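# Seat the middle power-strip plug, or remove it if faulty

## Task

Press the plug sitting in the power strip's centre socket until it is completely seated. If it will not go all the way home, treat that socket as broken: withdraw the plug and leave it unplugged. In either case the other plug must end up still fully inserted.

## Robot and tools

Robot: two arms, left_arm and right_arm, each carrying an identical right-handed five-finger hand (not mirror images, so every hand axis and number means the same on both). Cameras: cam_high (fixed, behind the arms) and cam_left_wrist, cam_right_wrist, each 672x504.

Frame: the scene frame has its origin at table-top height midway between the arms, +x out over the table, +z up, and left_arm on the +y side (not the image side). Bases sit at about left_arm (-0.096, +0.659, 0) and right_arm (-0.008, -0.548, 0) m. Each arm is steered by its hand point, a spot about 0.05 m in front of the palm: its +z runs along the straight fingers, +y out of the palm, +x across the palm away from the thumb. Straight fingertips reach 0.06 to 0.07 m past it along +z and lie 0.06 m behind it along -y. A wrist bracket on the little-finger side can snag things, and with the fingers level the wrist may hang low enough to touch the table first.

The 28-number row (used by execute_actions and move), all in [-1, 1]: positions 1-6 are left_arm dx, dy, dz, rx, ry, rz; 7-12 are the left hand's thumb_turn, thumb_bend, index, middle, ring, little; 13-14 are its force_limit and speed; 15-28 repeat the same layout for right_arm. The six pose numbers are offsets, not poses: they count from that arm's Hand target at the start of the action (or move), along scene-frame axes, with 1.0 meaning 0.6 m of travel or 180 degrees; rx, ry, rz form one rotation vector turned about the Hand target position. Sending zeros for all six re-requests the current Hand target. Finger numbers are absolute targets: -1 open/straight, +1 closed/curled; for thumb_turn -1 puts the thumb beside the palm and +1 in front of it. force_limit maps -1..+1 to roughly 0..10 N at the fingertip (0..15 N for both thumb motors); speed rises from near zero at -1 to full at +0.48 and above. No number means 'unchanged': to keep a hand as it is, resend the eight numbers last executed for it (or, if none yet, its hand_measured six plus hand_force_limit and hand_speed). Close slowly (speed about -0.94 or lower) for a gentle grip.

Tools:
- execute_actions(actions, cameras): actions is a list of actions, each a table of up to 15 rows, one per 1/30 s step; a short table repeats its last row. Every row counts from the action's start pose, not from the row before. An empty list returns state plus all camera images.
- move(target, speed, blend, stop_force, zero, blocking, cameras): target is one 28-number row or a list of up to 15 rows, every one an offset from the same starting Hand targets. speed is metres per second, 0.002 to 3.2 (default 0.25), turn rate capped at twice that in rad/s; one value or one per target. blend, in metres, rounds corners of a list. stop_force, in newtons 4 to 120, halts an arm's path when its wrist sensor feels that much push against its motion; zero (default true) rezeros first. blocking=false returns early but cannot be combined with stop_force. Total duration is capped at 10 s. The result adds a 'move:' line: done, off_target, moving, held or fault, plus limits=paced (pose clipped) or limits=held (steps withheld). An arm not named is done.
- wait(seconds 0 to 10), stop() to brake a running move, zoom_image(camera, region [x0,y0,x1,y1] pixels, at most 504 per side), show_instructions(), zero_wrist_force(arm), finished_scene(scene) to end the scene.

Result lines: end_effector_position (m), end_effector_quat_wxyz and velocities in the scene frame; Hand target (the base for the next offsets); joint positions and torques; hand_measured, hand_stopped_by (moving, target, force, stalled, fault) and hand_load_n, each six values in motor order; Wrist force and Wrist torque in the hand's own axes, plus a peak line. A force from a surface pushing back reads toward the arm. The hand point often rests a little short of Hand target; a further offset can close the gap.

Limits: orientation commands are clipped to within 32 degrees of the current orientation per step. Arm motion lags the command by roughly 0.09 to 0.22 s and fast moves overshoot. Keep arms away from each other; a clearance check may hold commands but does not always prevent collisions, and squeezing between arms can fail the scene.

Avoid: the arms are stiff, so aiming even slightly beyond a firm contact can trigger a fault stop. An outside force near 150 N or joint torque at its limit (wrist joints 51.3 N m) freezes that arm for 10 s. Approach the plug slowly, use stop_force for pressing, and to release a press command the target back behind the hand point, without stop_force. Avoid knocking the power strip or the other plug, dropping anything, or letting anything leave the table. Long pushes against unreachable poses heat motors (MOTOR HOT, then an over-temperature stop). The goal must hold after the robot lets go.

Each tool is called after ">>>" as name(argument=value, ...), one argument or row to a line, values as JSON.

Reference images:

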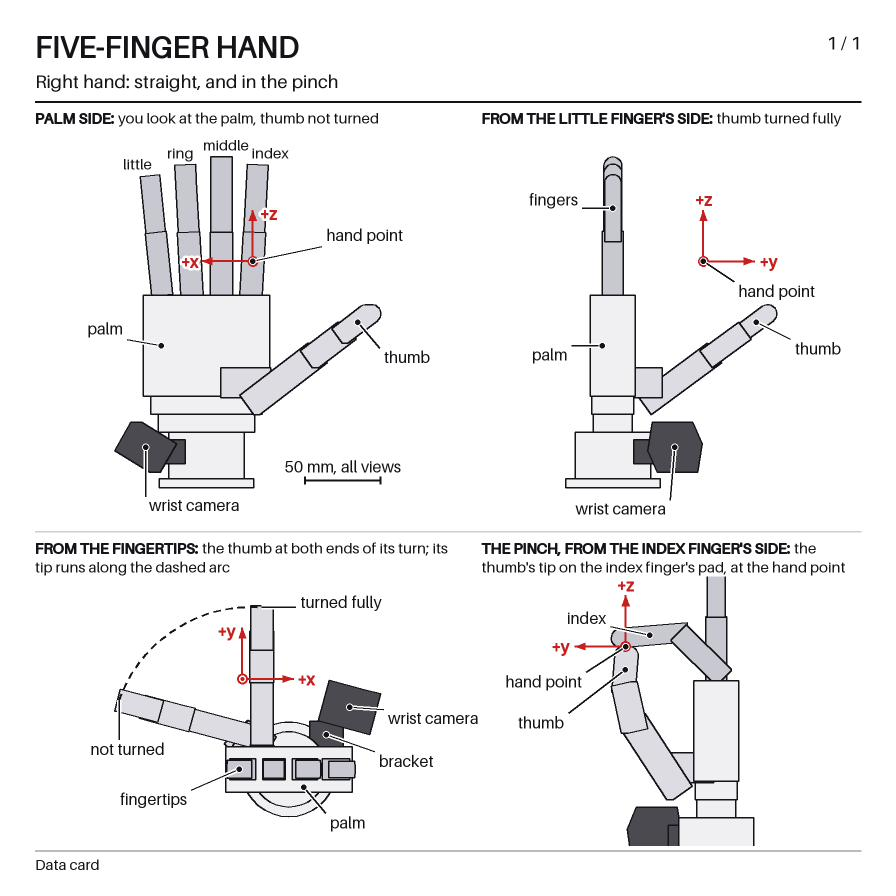

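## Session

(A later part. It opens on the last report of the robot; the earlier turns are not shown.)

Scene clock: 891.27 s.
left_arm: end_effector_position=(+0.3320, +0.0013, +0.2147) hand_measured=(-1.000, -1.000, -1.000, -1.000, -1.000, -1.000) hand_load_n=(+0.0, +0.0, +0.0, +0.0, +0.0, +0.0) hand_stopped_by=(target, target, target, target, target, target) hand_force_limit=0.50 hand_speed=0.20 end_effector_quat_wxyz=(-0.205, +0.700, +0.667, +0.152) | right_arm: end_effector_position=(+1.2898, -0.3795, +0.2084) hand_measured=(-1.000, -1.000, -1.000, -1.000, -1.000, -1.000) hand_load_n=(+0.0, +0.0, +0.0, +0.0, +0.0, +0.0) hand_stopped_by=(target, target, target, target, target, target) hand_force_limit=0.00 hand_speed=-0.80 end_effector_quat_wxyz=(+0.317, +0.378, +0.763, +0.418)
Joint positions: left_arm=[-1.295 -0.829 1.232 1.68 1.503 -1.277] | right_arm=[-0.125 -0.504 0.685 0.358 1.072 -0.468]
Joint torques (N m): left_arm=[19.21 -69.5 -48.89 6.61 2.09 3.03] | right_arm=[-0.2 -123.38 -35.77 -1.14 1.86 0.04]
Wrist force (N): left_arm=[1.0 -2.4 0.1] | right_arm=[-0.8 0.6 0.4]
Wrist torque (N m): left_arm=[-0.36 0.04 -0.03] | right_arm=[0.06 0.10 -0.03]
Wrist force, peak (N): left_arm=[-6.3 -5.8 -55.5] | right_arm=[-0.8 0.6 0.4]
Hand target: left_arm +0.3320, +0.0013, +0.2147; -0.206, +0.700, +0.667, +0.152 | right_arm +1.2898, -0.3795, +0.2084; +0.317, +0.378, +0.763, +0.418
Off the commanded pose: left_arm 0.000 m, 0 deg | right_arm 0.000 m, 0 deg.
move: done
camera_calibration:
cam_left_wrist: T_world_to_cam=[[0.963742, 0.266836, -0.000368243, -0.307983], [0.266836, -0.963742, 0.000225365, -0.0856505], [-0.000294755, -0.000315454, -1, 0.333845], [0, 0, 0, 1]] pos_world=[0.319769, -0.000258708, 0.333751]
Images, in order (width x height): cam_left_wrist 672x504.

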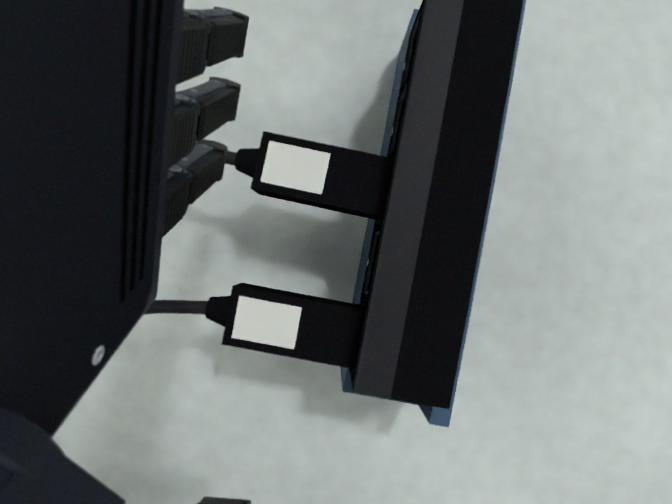

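>>> move(
  target=[-0.0066,0.0729,0,0,0,0,-1,-1,-1,-1,-1,-1,0.5,0.2,0,0,0,0,0,0,-1,-1,-1,-1,-1,-1,0,-0.8],
  speed=0.2,
  cameras=["cam_left_wrist"],
)

>>> zoom_image(
  camera="cam_left_wrist",
  region=[230, 180, 410, 320],
)

>>> move(
  target=[0.0132,-0.1458,0,0,0,0,-1,-1,-1,-1,-1,-1,0.5,0.2,0,0,0,0,0,0,-1,-1,-1,-1,-1,-1,0,-0.8],
  speed=0.2,
  cameras=["cam_left_wrist"],
)

>>> zoom_image(
  camera="cam_left_wrist",
  region=[230, 180, 410, 320],
)

Scene clock: 977.37 s.
left_arm: end_effector_position=(+0.3280, +0.0449, +0.2147) hand_measured=(-1.000, -1.000, -1.000, -1.000, -1.000, -1.000) hand_load_n=(+0.0, +0.0, +0.0, +0.0, +0.0, +0.0) hand_stopped_by=(target, target, target, target, target, target) hand_force_limit=0.50 hand_speed=0.20 end_effector_quat_wxyz=(-0.206, +0.700, +0.667, +0.152) | right_arm: end_effector_position=(+1.2898, -0.3795, +0.2084) hand_measured=(-1.000, -1.000, -1.000, -1.000, -1.000, -1.000) hand_load_n=(+0.0, +0.0, +0.0, +0.0, +0.0, +0.0) hand_stopped_by=(target, target, target, target, target, target) hand_force_limit=0.00 hand_speed=-0.80 end_effector_quat_wxyz=(+0.317, +0.378, +0.763, +0.418)
Joint positions: left_arm=[-1.285 -0.893 1.345 1.631 1.498 -1.268] | right_arm=[-0.125 -0.504 0.685 0.358 1.072 -0.468]
Joint torques (N m): left_arm=[17.02 -96.07 -25.93 2.56 -3.03 3.23] | right_arm=[-0.83 -123.12 -36.29 -1.06 2 -0.09]
Wrist force (N): left_arm=[1.1 -2.4 -0.1] | right_arm=[0.0 -0.2 0.2]
Wrist torque (N m): left_arm=[-0.34 0.01 -0.02] | right_arm=[-0.04 -0.01 0.00]
Wrist force, peak (N): left_arm=[1.7 -2.9 0.6] | right_arm=[-0.9 0.8 -0.5]
Hand target: left_arm +0.3280, +0.0450, +0.2147; -0.206, +0.700, +0.667, +0.152 | right_arm +1.2898, -0.3795, +0.2084; +0.317, +0.378, +0.763, +0.418
Off the commanded pose: left_arm 0.000 m, 0 deg | right_arm 0.000 m, 0 deg.
move: done
camera_calibration:
cam_left_wrist: T_world_to_cam=[[0.963742, 0.266835, -0.000534287, -0.315831], [0.266836, -0.963742, 0.0000755966, -0.042445], [-0.000494743, -0.000215422, -1, 0.333917], [0, 0, 0, 1]] pos_world=[0.31587, 0.0434407, 0.333751]
Images, in order (width x height): cam_left_wrist 672x504.

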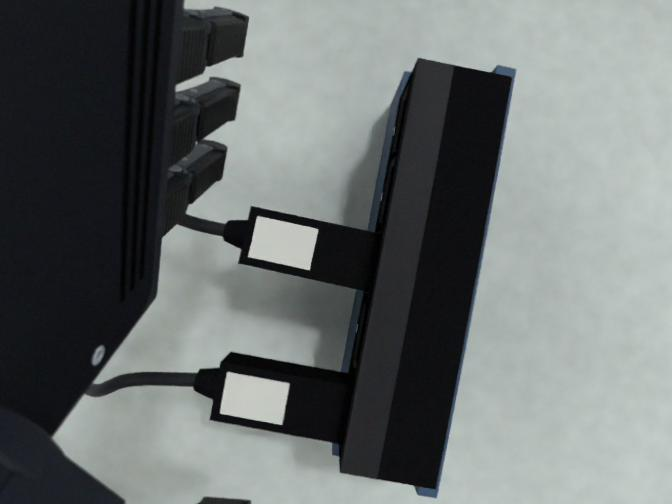

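Scaled by 2.800 from the camera's 672x504 image, which has a finer 960x720 frame.

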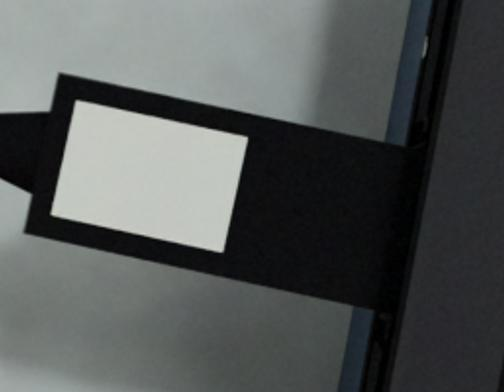

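Scene clock: 978.43 s.
left_arm: end_effector_position=(+0.3359, -0.0424, +0.2147) hand_measured=(-1.000, -1.000, -1.000, -1.000, -1.000, -1.000) hand_load_n=(+0.0, +0.0, +0.0, +0.0, +0.0, +0.0) hand_stopped_by=(target, target, target, target, target, target) hand_force_limit=0.50 hand_speed=0.20 end_effector_quat_wxyz=(-0.206, +0.700, +0.667, +0.152) | right_arm: end_effector_position=(+1.2898, -0.3795, +0.2084) hand_measured=(-1.000, -1.000, -1.000, -1.000, -1.000, -1.000) hand_load_n=(+0.0, +0.0, +0.0, +0.0, +0.0, +0.0) hand_stopped_by=(target, target, target, target, target, target) hand_force_limit=0.00 hand_speed=-0.80 end_effector_quat_wxyz=(+0.317, +0.378, +0.763, +0.418)
Joint positions: left_arm=[-1.304 -0.76 1.108 1.736 1.507 -1.284] | right_arm=[-0.125 -0.504 0.685 0.358 1.072 -0.468]
Joint torques (N m): left_arm=[-15.49 -77.2 -50.35 6.51 2.15 -3.24] | right_arm=[-0.47 -123.81 -35.6 -1.17 1.89 -0.03]
Wrist force (N): left_arm=[1.2 -3.1 0.4] | right_arm=[0.0 -0.1 0.3]
Wrist torque (N m): left_arm=[-0.49 -0.02 0.17] | right_arm=[-0.02 -0.01 0.00]
Wrist force, peak (N): left_arm=[2.4 -2.6 0.9] | right_arm=[-0.7 0.1 -0.3]
Hand target: left_arm +0.3360, -0.0425, +0.2147; -0.206, +0.700, +0.667, +0.152 | right_arm +1.2898, -0.3795, +0.2084; +0.317, +0.378, +0.763, +0.418
Off the commanded pose: left_arm 0.000 m, 0 deg | right_arm 0.000 m, 0 deg.
move: done
camera_calibration:
cam_left_wrist: T_world_to_cam=[[0.963742, 0.266835, -0.000464605, -0.300146], [0.266835, -0.963742, 0.000198661, -0.128824], [-0.000394749, -0.000315431, -1, 0.333865], [0, 0, 0, 1]] pos_world=[0.32377, -0.0439587, 0.333751]
Images, in order (width x height): cam_left_wrist 672x504.

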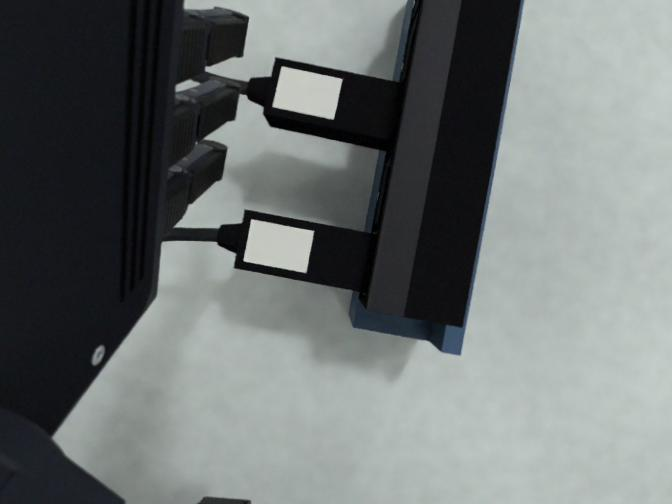

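Scaled by 2.800 from the camera's 672x504 image, which has a finer 960x720 frame.

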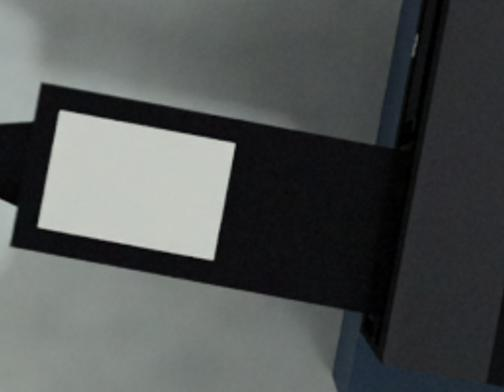

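>>> zoom_image(
  camera="cam_left_wrist",
  region=[250, 40, 470, 180],
)

>>> zoom_image(
  camera="cam_left_wrist",
  region=[220, 190, 440, 330],
)

Scaled by 2.291 from the camera's 672x504 image, which has a finer 960x720 frame.

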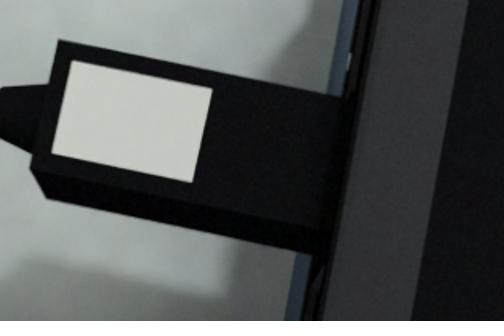

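Scaled by 2.291 from the camera's 672x504 image, which has a finer 960x720 frame.

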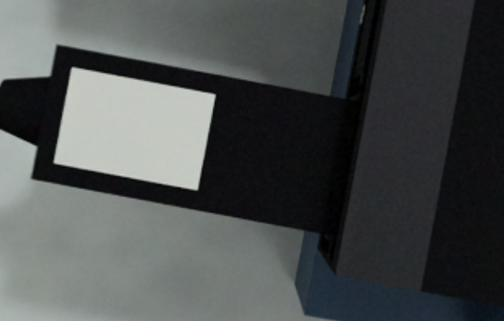

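>>> move(
  target=[
    [-0.026,0.12,0.11,-0.1339,0.0032,0.286,-1,-1,-1,-1,-1,-1,0.5,0.2,0,0,0,0,0,0,-1,-1,-1,-1,-1,-1,0,-0.8],
    [-0.0495,0.1883,-0.03,-0.2677,0.0064,0.572,1,-1,-1,-1,-1,-1,0.5,0.3,0,0,0,0,0,0,-1,-1,-1,-1,-1,-1,0,-0.8],
    [-0.0495,0.1883,-0.205,-0.2677,0.0064,0.572,1,-1,-1,-1,-1,-1,0.5,0.3,0,0,0,0,0,0,-1,-1,-1,-1,-1,-1,0,-0.8],
  ],
  speed=[0.4,0.35,0.15],
  cameras=["cam_left_wrist"],
)

Scene clock: 1062.77 s.
left_arm: end_effector_position=(+0.3062, +0.0705, +0.0918) hand_measured=(+1.000, -1.000, -1.000, -1.000, -1.000, -1.000) hand_load_n=(+0.0, +0.0, +0.0, +0.0, +0.0, +0.0) hand_stopped_by=(target, target, target, target, target, target) hand_force_limit=0.50 hand_speed=0.30 end_effector_quat_wxyz=(+0.015, -0.049, +0.947, -0.316) | right_arm: end_effector_position=(+1.2898, -0.3795, +0.2084) hand_measured=(-1.000, -1.000, -1.000, -1.000, -1.000, -1.000) hand_load_n=(+0.0, +0.0, +0.0, +0.0, +0.0, +0.0) hand_stopped_by=(target, target, target, target, target, target) hand_force_limit=0.00 hand_speed=-0.80 end_effector_quat_wxyz=(+0.317, +0.378, +0.763, +0.418)
Joint positions: left_arm=[-1.21 -1.213 1.856 0.3 1.719 -2.944] | right_arm=[-0.125 -0.504 0.685 0.358 1.072 -0.468]
Joint torques (N m): left_arm=[0.88 -44.02 -23.57 -0.03 -2.19 -1.75] | right_arm=[-0.01 -123.25 -35.48 -1.13 1.83 0.05]
Wrist force (N): left_arm=[0.7 -1.5 -0.6] | right_arm=[0.2 0.5 0.2]
Wrist torque (N m): left_arm=[0.05 0.04 -0.02] | right_arm=[0.06 -0.04 0.04]
Wrist force, peak (N): left_arm=[0.3 -3.6 0.4] | right_arm=[-0.1 0.8 0.7]
Hand target: left_arm +0.3063, +0.0705, +0.0917; +0.015, -0.049, +0.947, -0.316 | right_arm +1.2898, -0.3795, +0.2084; +0.317, +0.378, +0.763, +0.418
Off the commanded pose: left_arm 0.000 m, 0 deg | right_arm 0.000 m, 0 deg.
move: done
camera_calibration:
cam_left_wrist: T_world_to_cam=[[-0.367069, 0.686179, -0.628028, 0.133894], [0.765098, 0.60671, 0.215704, -0.295042], [0.529042, -0.401325, -0.747698, 0.05395], [0, 0, 0, 1]] pos_world=[0.246342, 0.108781, 0.188069]
Images, in order (width x height): cam_left_wrist 672x504.

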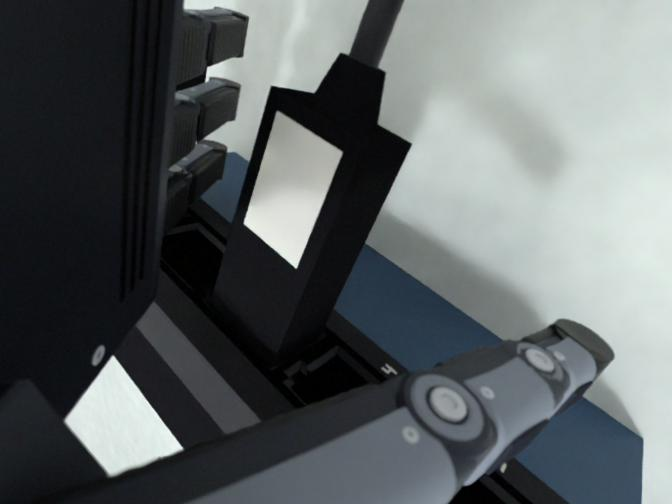

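>>> move(
  target=[
    [0,0,-0.0035,0,-0.019,0,1,-1,-1,-1,-1,-1,0.5,0.3,0,0,0,0,0,0,-1,-1,-1,-1,-1,-1,0,-0.8],
  ],
  speed=0.1,
)

>>> move(
  target=[
    [0,0,0,0,0,0,1,0.5,-0.2,-0.2,-1,-1,-0.6,-0.6,0,0,0,0,0,0,-1,-1,-1,-1,-1,-1,0,-0.8],
  ],
)

>>> move(
  target=[
    [0,0,0,0,0,0,1,0.6,0.0,0.0,-1,-1,0.75,-0.8,0,0,0,0,0,0,-1,-1,-1,-1,-1,-1,0,-0.8],
  ],
  cameras=["cam_left_wrist"],
)

Scene clock: 1084.50 s.
left_arm: end_effector_position=(+0.3063, +0.0705, +0.0896) hand_measured=(+1.000, -1.000, -1.000, -1.000, -1.000, -1.000) hand_load_n=(+0.0, +0.0, +0.0, +0.0, +0.0, +0.0) hand_stopped_by=(target, target, target, target, target, target) hand_force_limit=0.50 hand_speed=0.30 end_effector_quat_wxyz=(+0.043, -0.040, +0.947, -0.317) | right_arm: end_effector_position=(+1.2898, -0.3795, +0.2084) hand_measured=(-1.000, -1.000, -1.000, -1.000, -1.000, -1.000) hand_load_n=(+0.0, +0.0, +0.0, +0.0, +0.0, +0.0) hand_stopped_by=(target, target, target, target, target, target) hand_force_limit=0.00 hand_speed=-0.80 end_effector_quat_wxyz=(+0.317, +0.378, +0.763, +0.418)
Joint positions: left_arm=[-1.235 -1.224 1.879 0.27 1.66 -2.93] | right_arm=[-0.125 -0.504 0.685 0.358 1.072 -0.468]
Joint torques (N m): left_arm=[-22.03 -74.14 -21.7 0.46 -2.76 3.1] | right_arm=[-0.82 -124.21 -34.91 -1.08 1.91 -0.03]
Wrist force (N): left_arm=[1.0 -1.9 -0.7] | right_arm=[-0.1 0.5 0.3]
Wrist torque (N m): left_arm=[-0.01 -0.03 -0.20] | right_arm=[0.06 0.01 0.02]
Wrist force, peak (N): left_arm=[1.1 -2.1 -0.8] | right_arm=[-0.7 0.8 0.5]
Hand target: left_arm +0.3063, +0.0705, +0.0896; +0.044, -0.040, +0.947, -0.317 | right_arm +1.2898, -0.3795, +0.2084; +0.317, +0.378, +0.763, +0.418
Off the commanded pose: left_arm 0.000 m, 0 deg | right_arm 0.000 m, 0 deg.
move: done

Scene clock: 1086.57 s.
left_arm: end_effector_position=(+0.3062, +0.0705, +0.0896) hand_measured=(+1.000, +0.020, -0.452, -0.414, -1.000, -1.000) hand_load_n=(+1.0, +5.5, +5.0, +5.5, +0.0, -0.5) hand_stopped_by=(target, force, force, force, target, target) hand_force_limit=-0.60 hand_speed=-0.60 end_effector_quat_wxyz=(+0.044, -0.040, +0.947, -0.317) | right_arm: end_effector_position=(+1.2898, -0.3795, +0.2084) hand_measured=(-1.000, -1.000, -1.000, -1.000, -1.000, -1.000) hand_load_n=(+0.0, +0.0, +0.0, +0.0, +0.0, +0.0) hand_stopped_by=(target, target, target, target, target, target) hand_force_limit=0.00 hand_speed=-0.80 end_effector_quat_wxyz=(+0.317, +0.378, +0.763, +0.418)
Joint positions: left_arm=[-1.235 -1.224 1.879 0.27 1.659 -2.93] | right_arm=[-0.125 -0.504 0.685 0.358 1.072 -0.468]
Joint torques (N m): left_arm=[9.1 -67.69 -23.88 6.28 -2.21 1.25] | right_arm=[-1.03 -123.85 -35.27 -1.13 1.96 0.04]
Wrist force (N): left_arm=[0.3 -8.1 4.6] | right_arm=[0.1 0.6 0.2]
Wrist torque (N m): left_arm=[0.32 -0.10 -0.20] | right_arm=[0.07 -0.02 0.04]
Wrist force, peak (N): left_arm=[0.0 -10.5 6.6] | right_arm=[-0.1 0.8 -0.1]
Hand target: left_arm +0.3063, +0.0705, +0.0896; +0.044, -0.040, +0.947, -0.317 | right_arm +1.2898, -0.3795, +0.2084; +0.317, +0.378, +0.763, +0.418
Off the commanded pose: left_arm 0.000 m, 0 deg | right_arm 0.000 m, 0 deg.
move: done

Scene clock: 1087.07 s.
left_arm: end_effector_position=(+0.3062, +0.0705, +0.0896) hand_measured=(+1.000, +0.038, -0.438, -0.402, -1.000, -1.000) hand_load_n=(+1.5, +12.0, +10.0, +10.5, +0.0, +0.0) hand_stopped_by=(target, force, force, force, target, target) hand_force_limit=0.75 hand_speed=-0.80 end_effector_quat_wxyz=(+0.044, -0.040, +0.947, -0.317) | right_arm: end_effector_position=(+1.2898, -0.3795, +0.2084) hand_measured=(-1.000, -1.000, -1.000, -1.000, -1.000, -1.000) hand_load_n=(+0.0, +0.0, +0.0, +0.0, +0.0, +0.0) hand_stopped_by=(target, target, target, target, target, target) hand_force_limit=0.00 hand_speed=-0.80 end_effector_quat_wxyz=(+0.317, +0.378, +0.763, +0.418)
Joint positions: left_arm=[-1.235 -1.224 1.879 0.27 1.659 -2.93] | right_arm=[-0.125 -0.504 0.685 0.358 1.072 -0.468]
Joint torques (N m): left_arm=[17.17 -63.09 -24.47 5.49 -2.21 0.63] | right_arm=[-1.27 -123.34 -34.64 -1.09 2 -0.04]
Wrist force (N): left_arm=[0.4 -12.9 9.7] | right_arm=[0.1 0.3 -0.2]
Wrist torque (N m): left_arm=[0.37 -0.04 -0.19] | right_arm=[0.05 -0.01 0.02]
Wrist force, peak (N): left_arm=[1.4 -13.8 11.7] | right_arm=[-0.4 0.6 -0.4]
Hand target: left_arm +0.3063, +0.0705, +0.0896; +0.044, -0.040, +0.947, -0.317 | right_arm +1.2898, -0.3795, +0.2084; +0.317, +0.378, +0.763, +0.418
Off the commanded pose: left_arm 0.000 m, 0 deg | right_arm 0.000 m, 0 deg.
move: done
camera_calibration:
cam_left_wrist: T_world_to_cam=[[-0.328948, 0.68618, -0.648807, 0.122758], [0.750862, 0.606713, 0.260971, -0.294356], [0.572713, -0.401318, -0.714803, 0.0359442], [0, 0, 0, 1]] pos_world=[0.240816, 0.108781, 0.182158]
Images, in order (width x height): cam_left_wrist 672x504.

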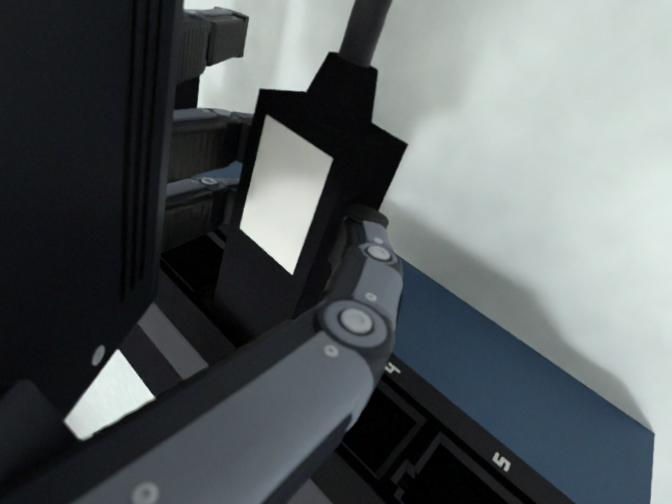

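>>> move(
  target=[
    [0,0,0.004,0,0.019,0,1,0.6,0.0,0.0,-1,-1,0.75,-0.8,0,0,0,0,0,0,-1,-1,-1,-1,-1,-1,0,-0.8],
  ],
  speed=0.03,
  cameras=["cam_left_wrist"],
)

>>> move(
  target=[
    [0.018,0.0018,0,0,0,0,1,0.6,0.0,0.0,-1,-1,0.75,-0.8,0,0,0,0,0,0,-1,-1,-1,-1,-1,-1,0,-0.8],
  ],
  speed=0.02,
  stop_force=40,
  cameras=["cam_left_wrist"],
)

Scene clock: 1094.50 s.
left_arm: end_effector_position=(+0.3063, +0.0705, +0.0920) hand_measured=(+1.000, +0.038, -0.438, -0.402, -1.000, -1.000) hand_load_n=(+1.0, +12.0, +11.0, +11.5, -0.5, +0.0) hand_stopped_by=(target, force, force, force, target, target) hand_force_limit=0.75 hand_speed=-0.80 end_effector_quat_wxyz=(+0.015, -0.049, +0.947, -0.316) | right_arm: end_effector_position=(+1.2898, -0.3795, +0.2084) hand_measured=(-1.000, -1.000, -1.000, -1.000, -1.000, -1.000) hand_load_n=(+0.0, +0.0, +0.0, +0.0, +0.0, +0.5) hand_stopped_by=(target, target, target, target, target, target) hand_force_limit=0.00 hand_speed=-0.80 end_effector_quat_wxyz=(+0.317, +0.378, +0.763, +0.418)
Joint positions: left_arm=[-1.21 -1.214 1.856 0.3 1.719 -2.944] | right_arm=[-0.125 -0.504 0.685 0.358 1.072 -0.468]
Joint torques (N m): left_arm=[18.47 -46.49 -36.86 10.18 2.88 -3.81] | right_arm=[-1.86 -123.23 -35.09 -1.26 1.83 0.01]
Wrist force (N): left_arm=[-3.1 -11.0 15.4] | right_arm=[-0.3 0.3 -0.4]
Wrist torque (N m): left_arm=[0.30 -0.28 -0.02] | right_arm=[0.08 0.05 0.00]
Wrist force, peak (N): left_arm=[-2.2 -10.9 16.0] | right_arm=[-0.7 0.4 0.3]
Hand target: left_arm +0.3063, +0.0705, +0.0920; +0.015, -0.049, +0.947, -0.316 | right_arm +1.2898, -0.3795, +0.2084; +0.317, +0.378, +0.763, +0.418
Off the commanded pose: left_arm 0.000 m, 0 deg | right_arm 0.000 m, 0 deg.
move: done
camera_calibration:
cam_left_wrist: T_world_to_cam=[[-0.366985, 0.686221, -0.628031, 0.133963], [0.765047, 0.606712, 0.215877, -0.295241], [0.529173, -0.40125, -0.747646, 0.0540371], [0, 0, 0, 1]] pos_world=[0.246441, 0.10888, 0.18827]
Images, in order (width x height): cam_left_wrist 672x504.

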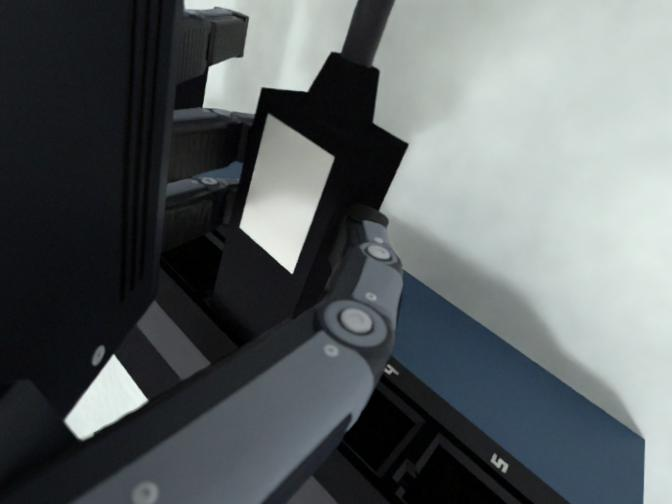

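Scene clock: 1095.93 s.
left_arm: end_effector_position=(+0.3171, +0.0716, +0.0920) hand_measured=(+1.000, +0.038, -0.438, -0.402, -1.000, -1.000) hand_load_n=(-1.5, +9.0, +14.0, +15.5, +0.0, +0.0) hand_stopped_by=(target, force, force, force, target, target) hand_force_limit=0.75 hand_speed=-0.80 end_effector_quat_wxyz=(+0.015, -0.049, +0.947, -0.316) | right_arm: end_effector_position=(+1.2898, -0.3795, +0.2084) hand_measured=(-1.000, -1.000, -1.000, -1.000, -1.000, -1.000) hand_load_n=(+0.0, +0.0, -0.5, +0.0, +0.5, +0.0) hand_stopped_by=(target, target, target, target, target, target) hand_force_limit=0.00 hand_speed=-0.80 end_effector_quat_wxyz=(+0.317, +0.378, +0.763, +0.418)
Joint positions: left_arm=[-1.192 -1.205 1.844 0.306 1.73 -2.929] | right_arm=[-0.125 -0.504 0.685 0.358 1.072 -0.468]
Joint torques (N m): left_arm=[46.02 -43.57 -36.05 10.04 -8.03 3.58] | right_arm=[-0.29 -123.07 -34.79 -1.04 1.95 0.02]
Wrist force (N): left_arm=[28.6 -19.2 18.7] | right_arm=[-0.6 0.3 0.5]
Wrist torque (N m): left_arm=[0.28 0.59 0.40] | right_arm=[0.01 0.08 -0.03]
Wrist force, peak (N): left_arm=[29.0 -19.0 18.8] | right_arm=[0.1 1.1 0.6]
Hand target: left_arm +0.3171, +0.0716, +0.0920; +0.015, -0.049, +0.947, -0.316 | right_arm +1.2898, -0.3795, +0.2084; +0.317, +0.378, +0.763, +0.418
Off the commanded pose: left_arm 0.000 m, 0 deg | right_arm 0.000 m, 0 deg.
move: done
camera_calibration:
cam_left_wrist: T_world_to_cam=[[-0.367085, 0.686223, -0.62797, 0.137255], [0.765076, 0.606716, 0.215765, -0.304098], [0.529063, -0.401241, -0.747729, 0.0487655], [0, 0, 0, 1]] pos_world=[0.257242, 0.10988, 0.188269]
Images, in order (width x height): cam_left_wrist 672x504.

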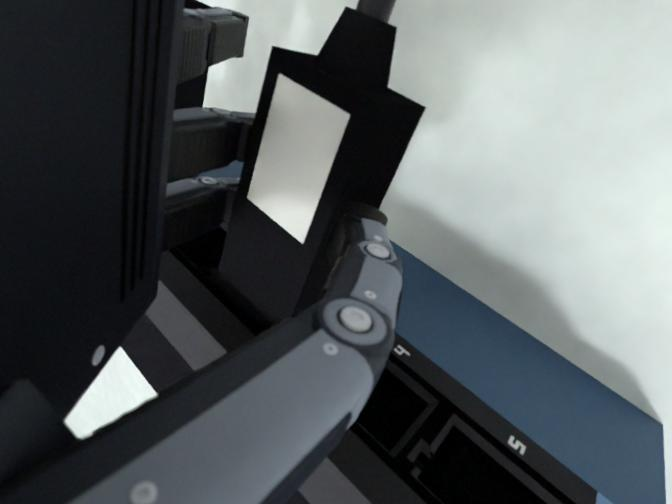

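>>> move(
  target=[
    [-0.001,0,0,0,0,0,1,-1,-1,-1,-1,-1,0.75,0.0,0,0,0,0,0,0,-1,-1,-1,-1,-1,-1,0,-0.8],
    [-0.015,0,0.17,0,0,0,1,-1,-1,-1,-1,-1,0.75,0.0,0,0,0,0,0,0,-1,-1,-1,-1,-1,-1,0,-0.8],
    [-0.01,-0.06,0.26,0.1339,-0.0032,-0.286,-1,-1,-1,-1,-1,-1,0.5,0.3,0,0,0,0,0,0,-1,-1,-1,-1,-1,-1,0,-0.8],
    [0.02,-0.116,0.205,0.2677,-0.0064,-0.572,-1,-1,-1,-1,-1,-1,0.5,0.3,0,0,0,0,0,0,-1,-1,-1,-1,-1,-1,0,-0.8],
  ],
  speed=[0.1,0.2,0.35,0.35],
  cameras=["cam_left_wrist"],
)

>>> zoom_image(
  camera="cam_left_wrist",
  region=[230, 110, 410, 250],
)

>>> zoom_image(
  camera="cam_left_wrist",
  region=[200, 260, 380, 400],
)

Scene clock: 1130.50 s.
left_arm: end_effector_position=(+0.3291, +0.0020, +0.2150) hand_measured=(-1.000, -1.000, -1.000, -1.000, -1.000, -1.000) hand_load_n=(+0.0, +0.0, +0.0, +0.0, -0.5, +0.0) hand_stopped_by=(target, target, target, target, target, target) hand_force_limit=0.50 hand_speed=0.30 end_effector_quat_wxyz=(-0.205, +0.700, +0.667, +0.151) | right_arm: end_effector_position=(+1.2898, -0.3795, +0.2084) hand_measured=(-1.000, -1.000, -1.000, -1.000, -1.000, -1.000) hand_load_n=(+0.0, +0.0, +0.0, +0.0, +0.0, +0.0) hand_stopped_by=(target, target, target, target, target, target) hand_force_limit=0.00 hand_speed=-0.80 end_effector_quat_wxyz=(+0.317, +0.378, +0.763, +0.418)
Joint positions: left_arm=[-1.298 -0.833 1.238 1.678 1.504 -1.28] | right_arm=[-0.125 -0.504 0.685 0.358 1.072 -0.468]
Joint torques (N m): left_arm=[-19.71 -71.67 -43.57 6.9 -2.56 3.76] | right_arm=[-0.04 -123.18 -34.78 -1.21 2 0.15]
Wrist force (N): left_arm=[0.1 -2.7 0.7] | right_arm=[-0.3 -0.4 0.3]
Wrist torque (N m): left_arm=[-0.45 0.15 -0.08] | right_arm=[-0.09 0.03 -0.03]
Wrist force, peak (N): left_arm=[29.0 -19.2 19.0] | right_arm=[0.0 1.1 -0.4]
Hand target: left_arm +0.3291, +0.0020, +0.2150; -0.206, +0.700, +0.667, +0.152 | right_arm +1.2898, -0.3795, +0.2084; +0.317, +0.378, +0.763, +0.418
Off the commanded pose: left_arm 0.000 m, 0 deg | right_arm 0.000 m, 0 deg.
move: done
camera_calibration:
cam_left_wrist: T_world_to_cam=[[0.96369, 0.267022, -0.000491128, -0.305319], [0.267022, -0.96369, 0.000298042, -0.084286], [-0.000393712, -0.000418362, -1, 0.334177], [0, 0, 0, 1]] pos_world=[0.316871, 0.000440953, 0.334052]
Images, in order (width x height): cam_left_wrist 672x504.

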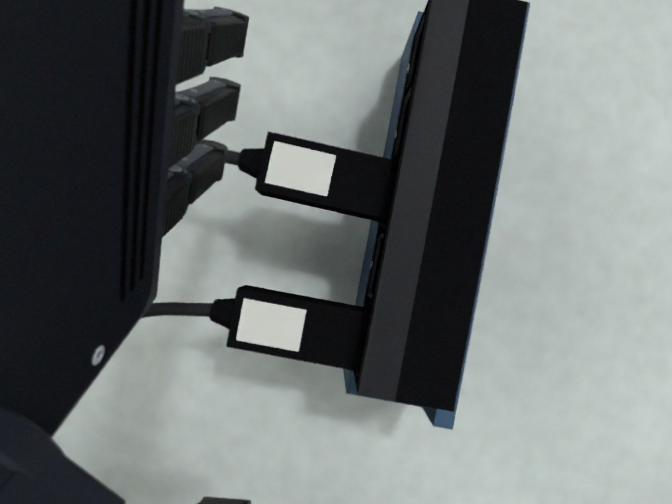

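Scaled by 2.800 from the camera's 672x504 image, which has a finer 960x720 frame.

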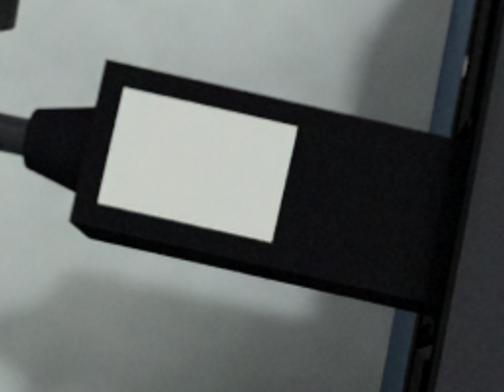

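Scaled by 2.800 from the camera's 672x504 image, which has a finer 960x720 frame.

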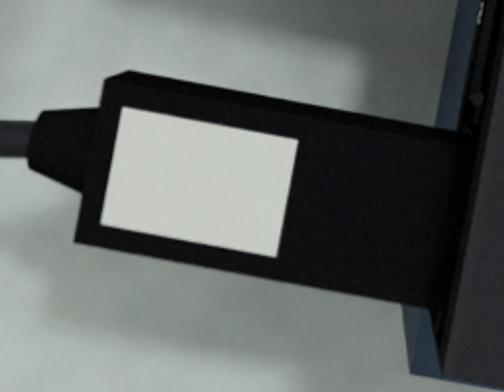

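>>> zoom_image(
  camera="cam_left_wrist",
  region=[325, 130, 425, 230],
)

>>> zoom_image(
  camera="cam_left_wrist",
  region=[295, 287, 395, 387],
)

Scaled by 5.040 from the camera's 672x504 image, which has a finer 960x720 frame.

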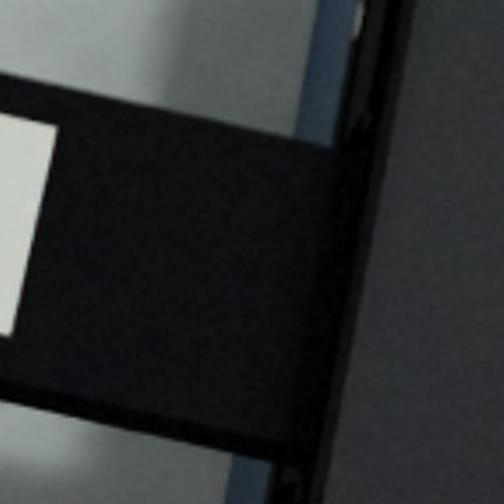

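Scaled by 5.040 from the camera's 672x504 image, which has a finer 960x720 frame.

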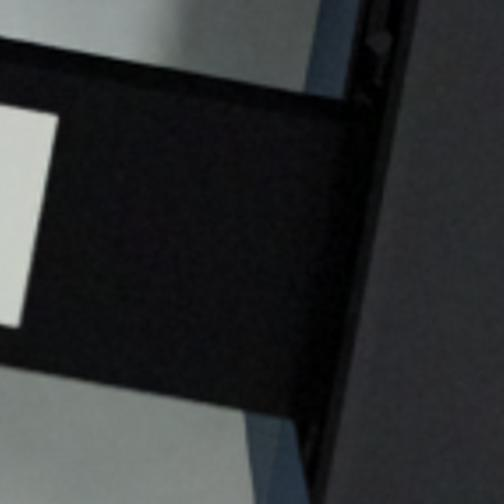

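>>> finished_scene(
  scene=1,
)

The scene is finished: the task was done.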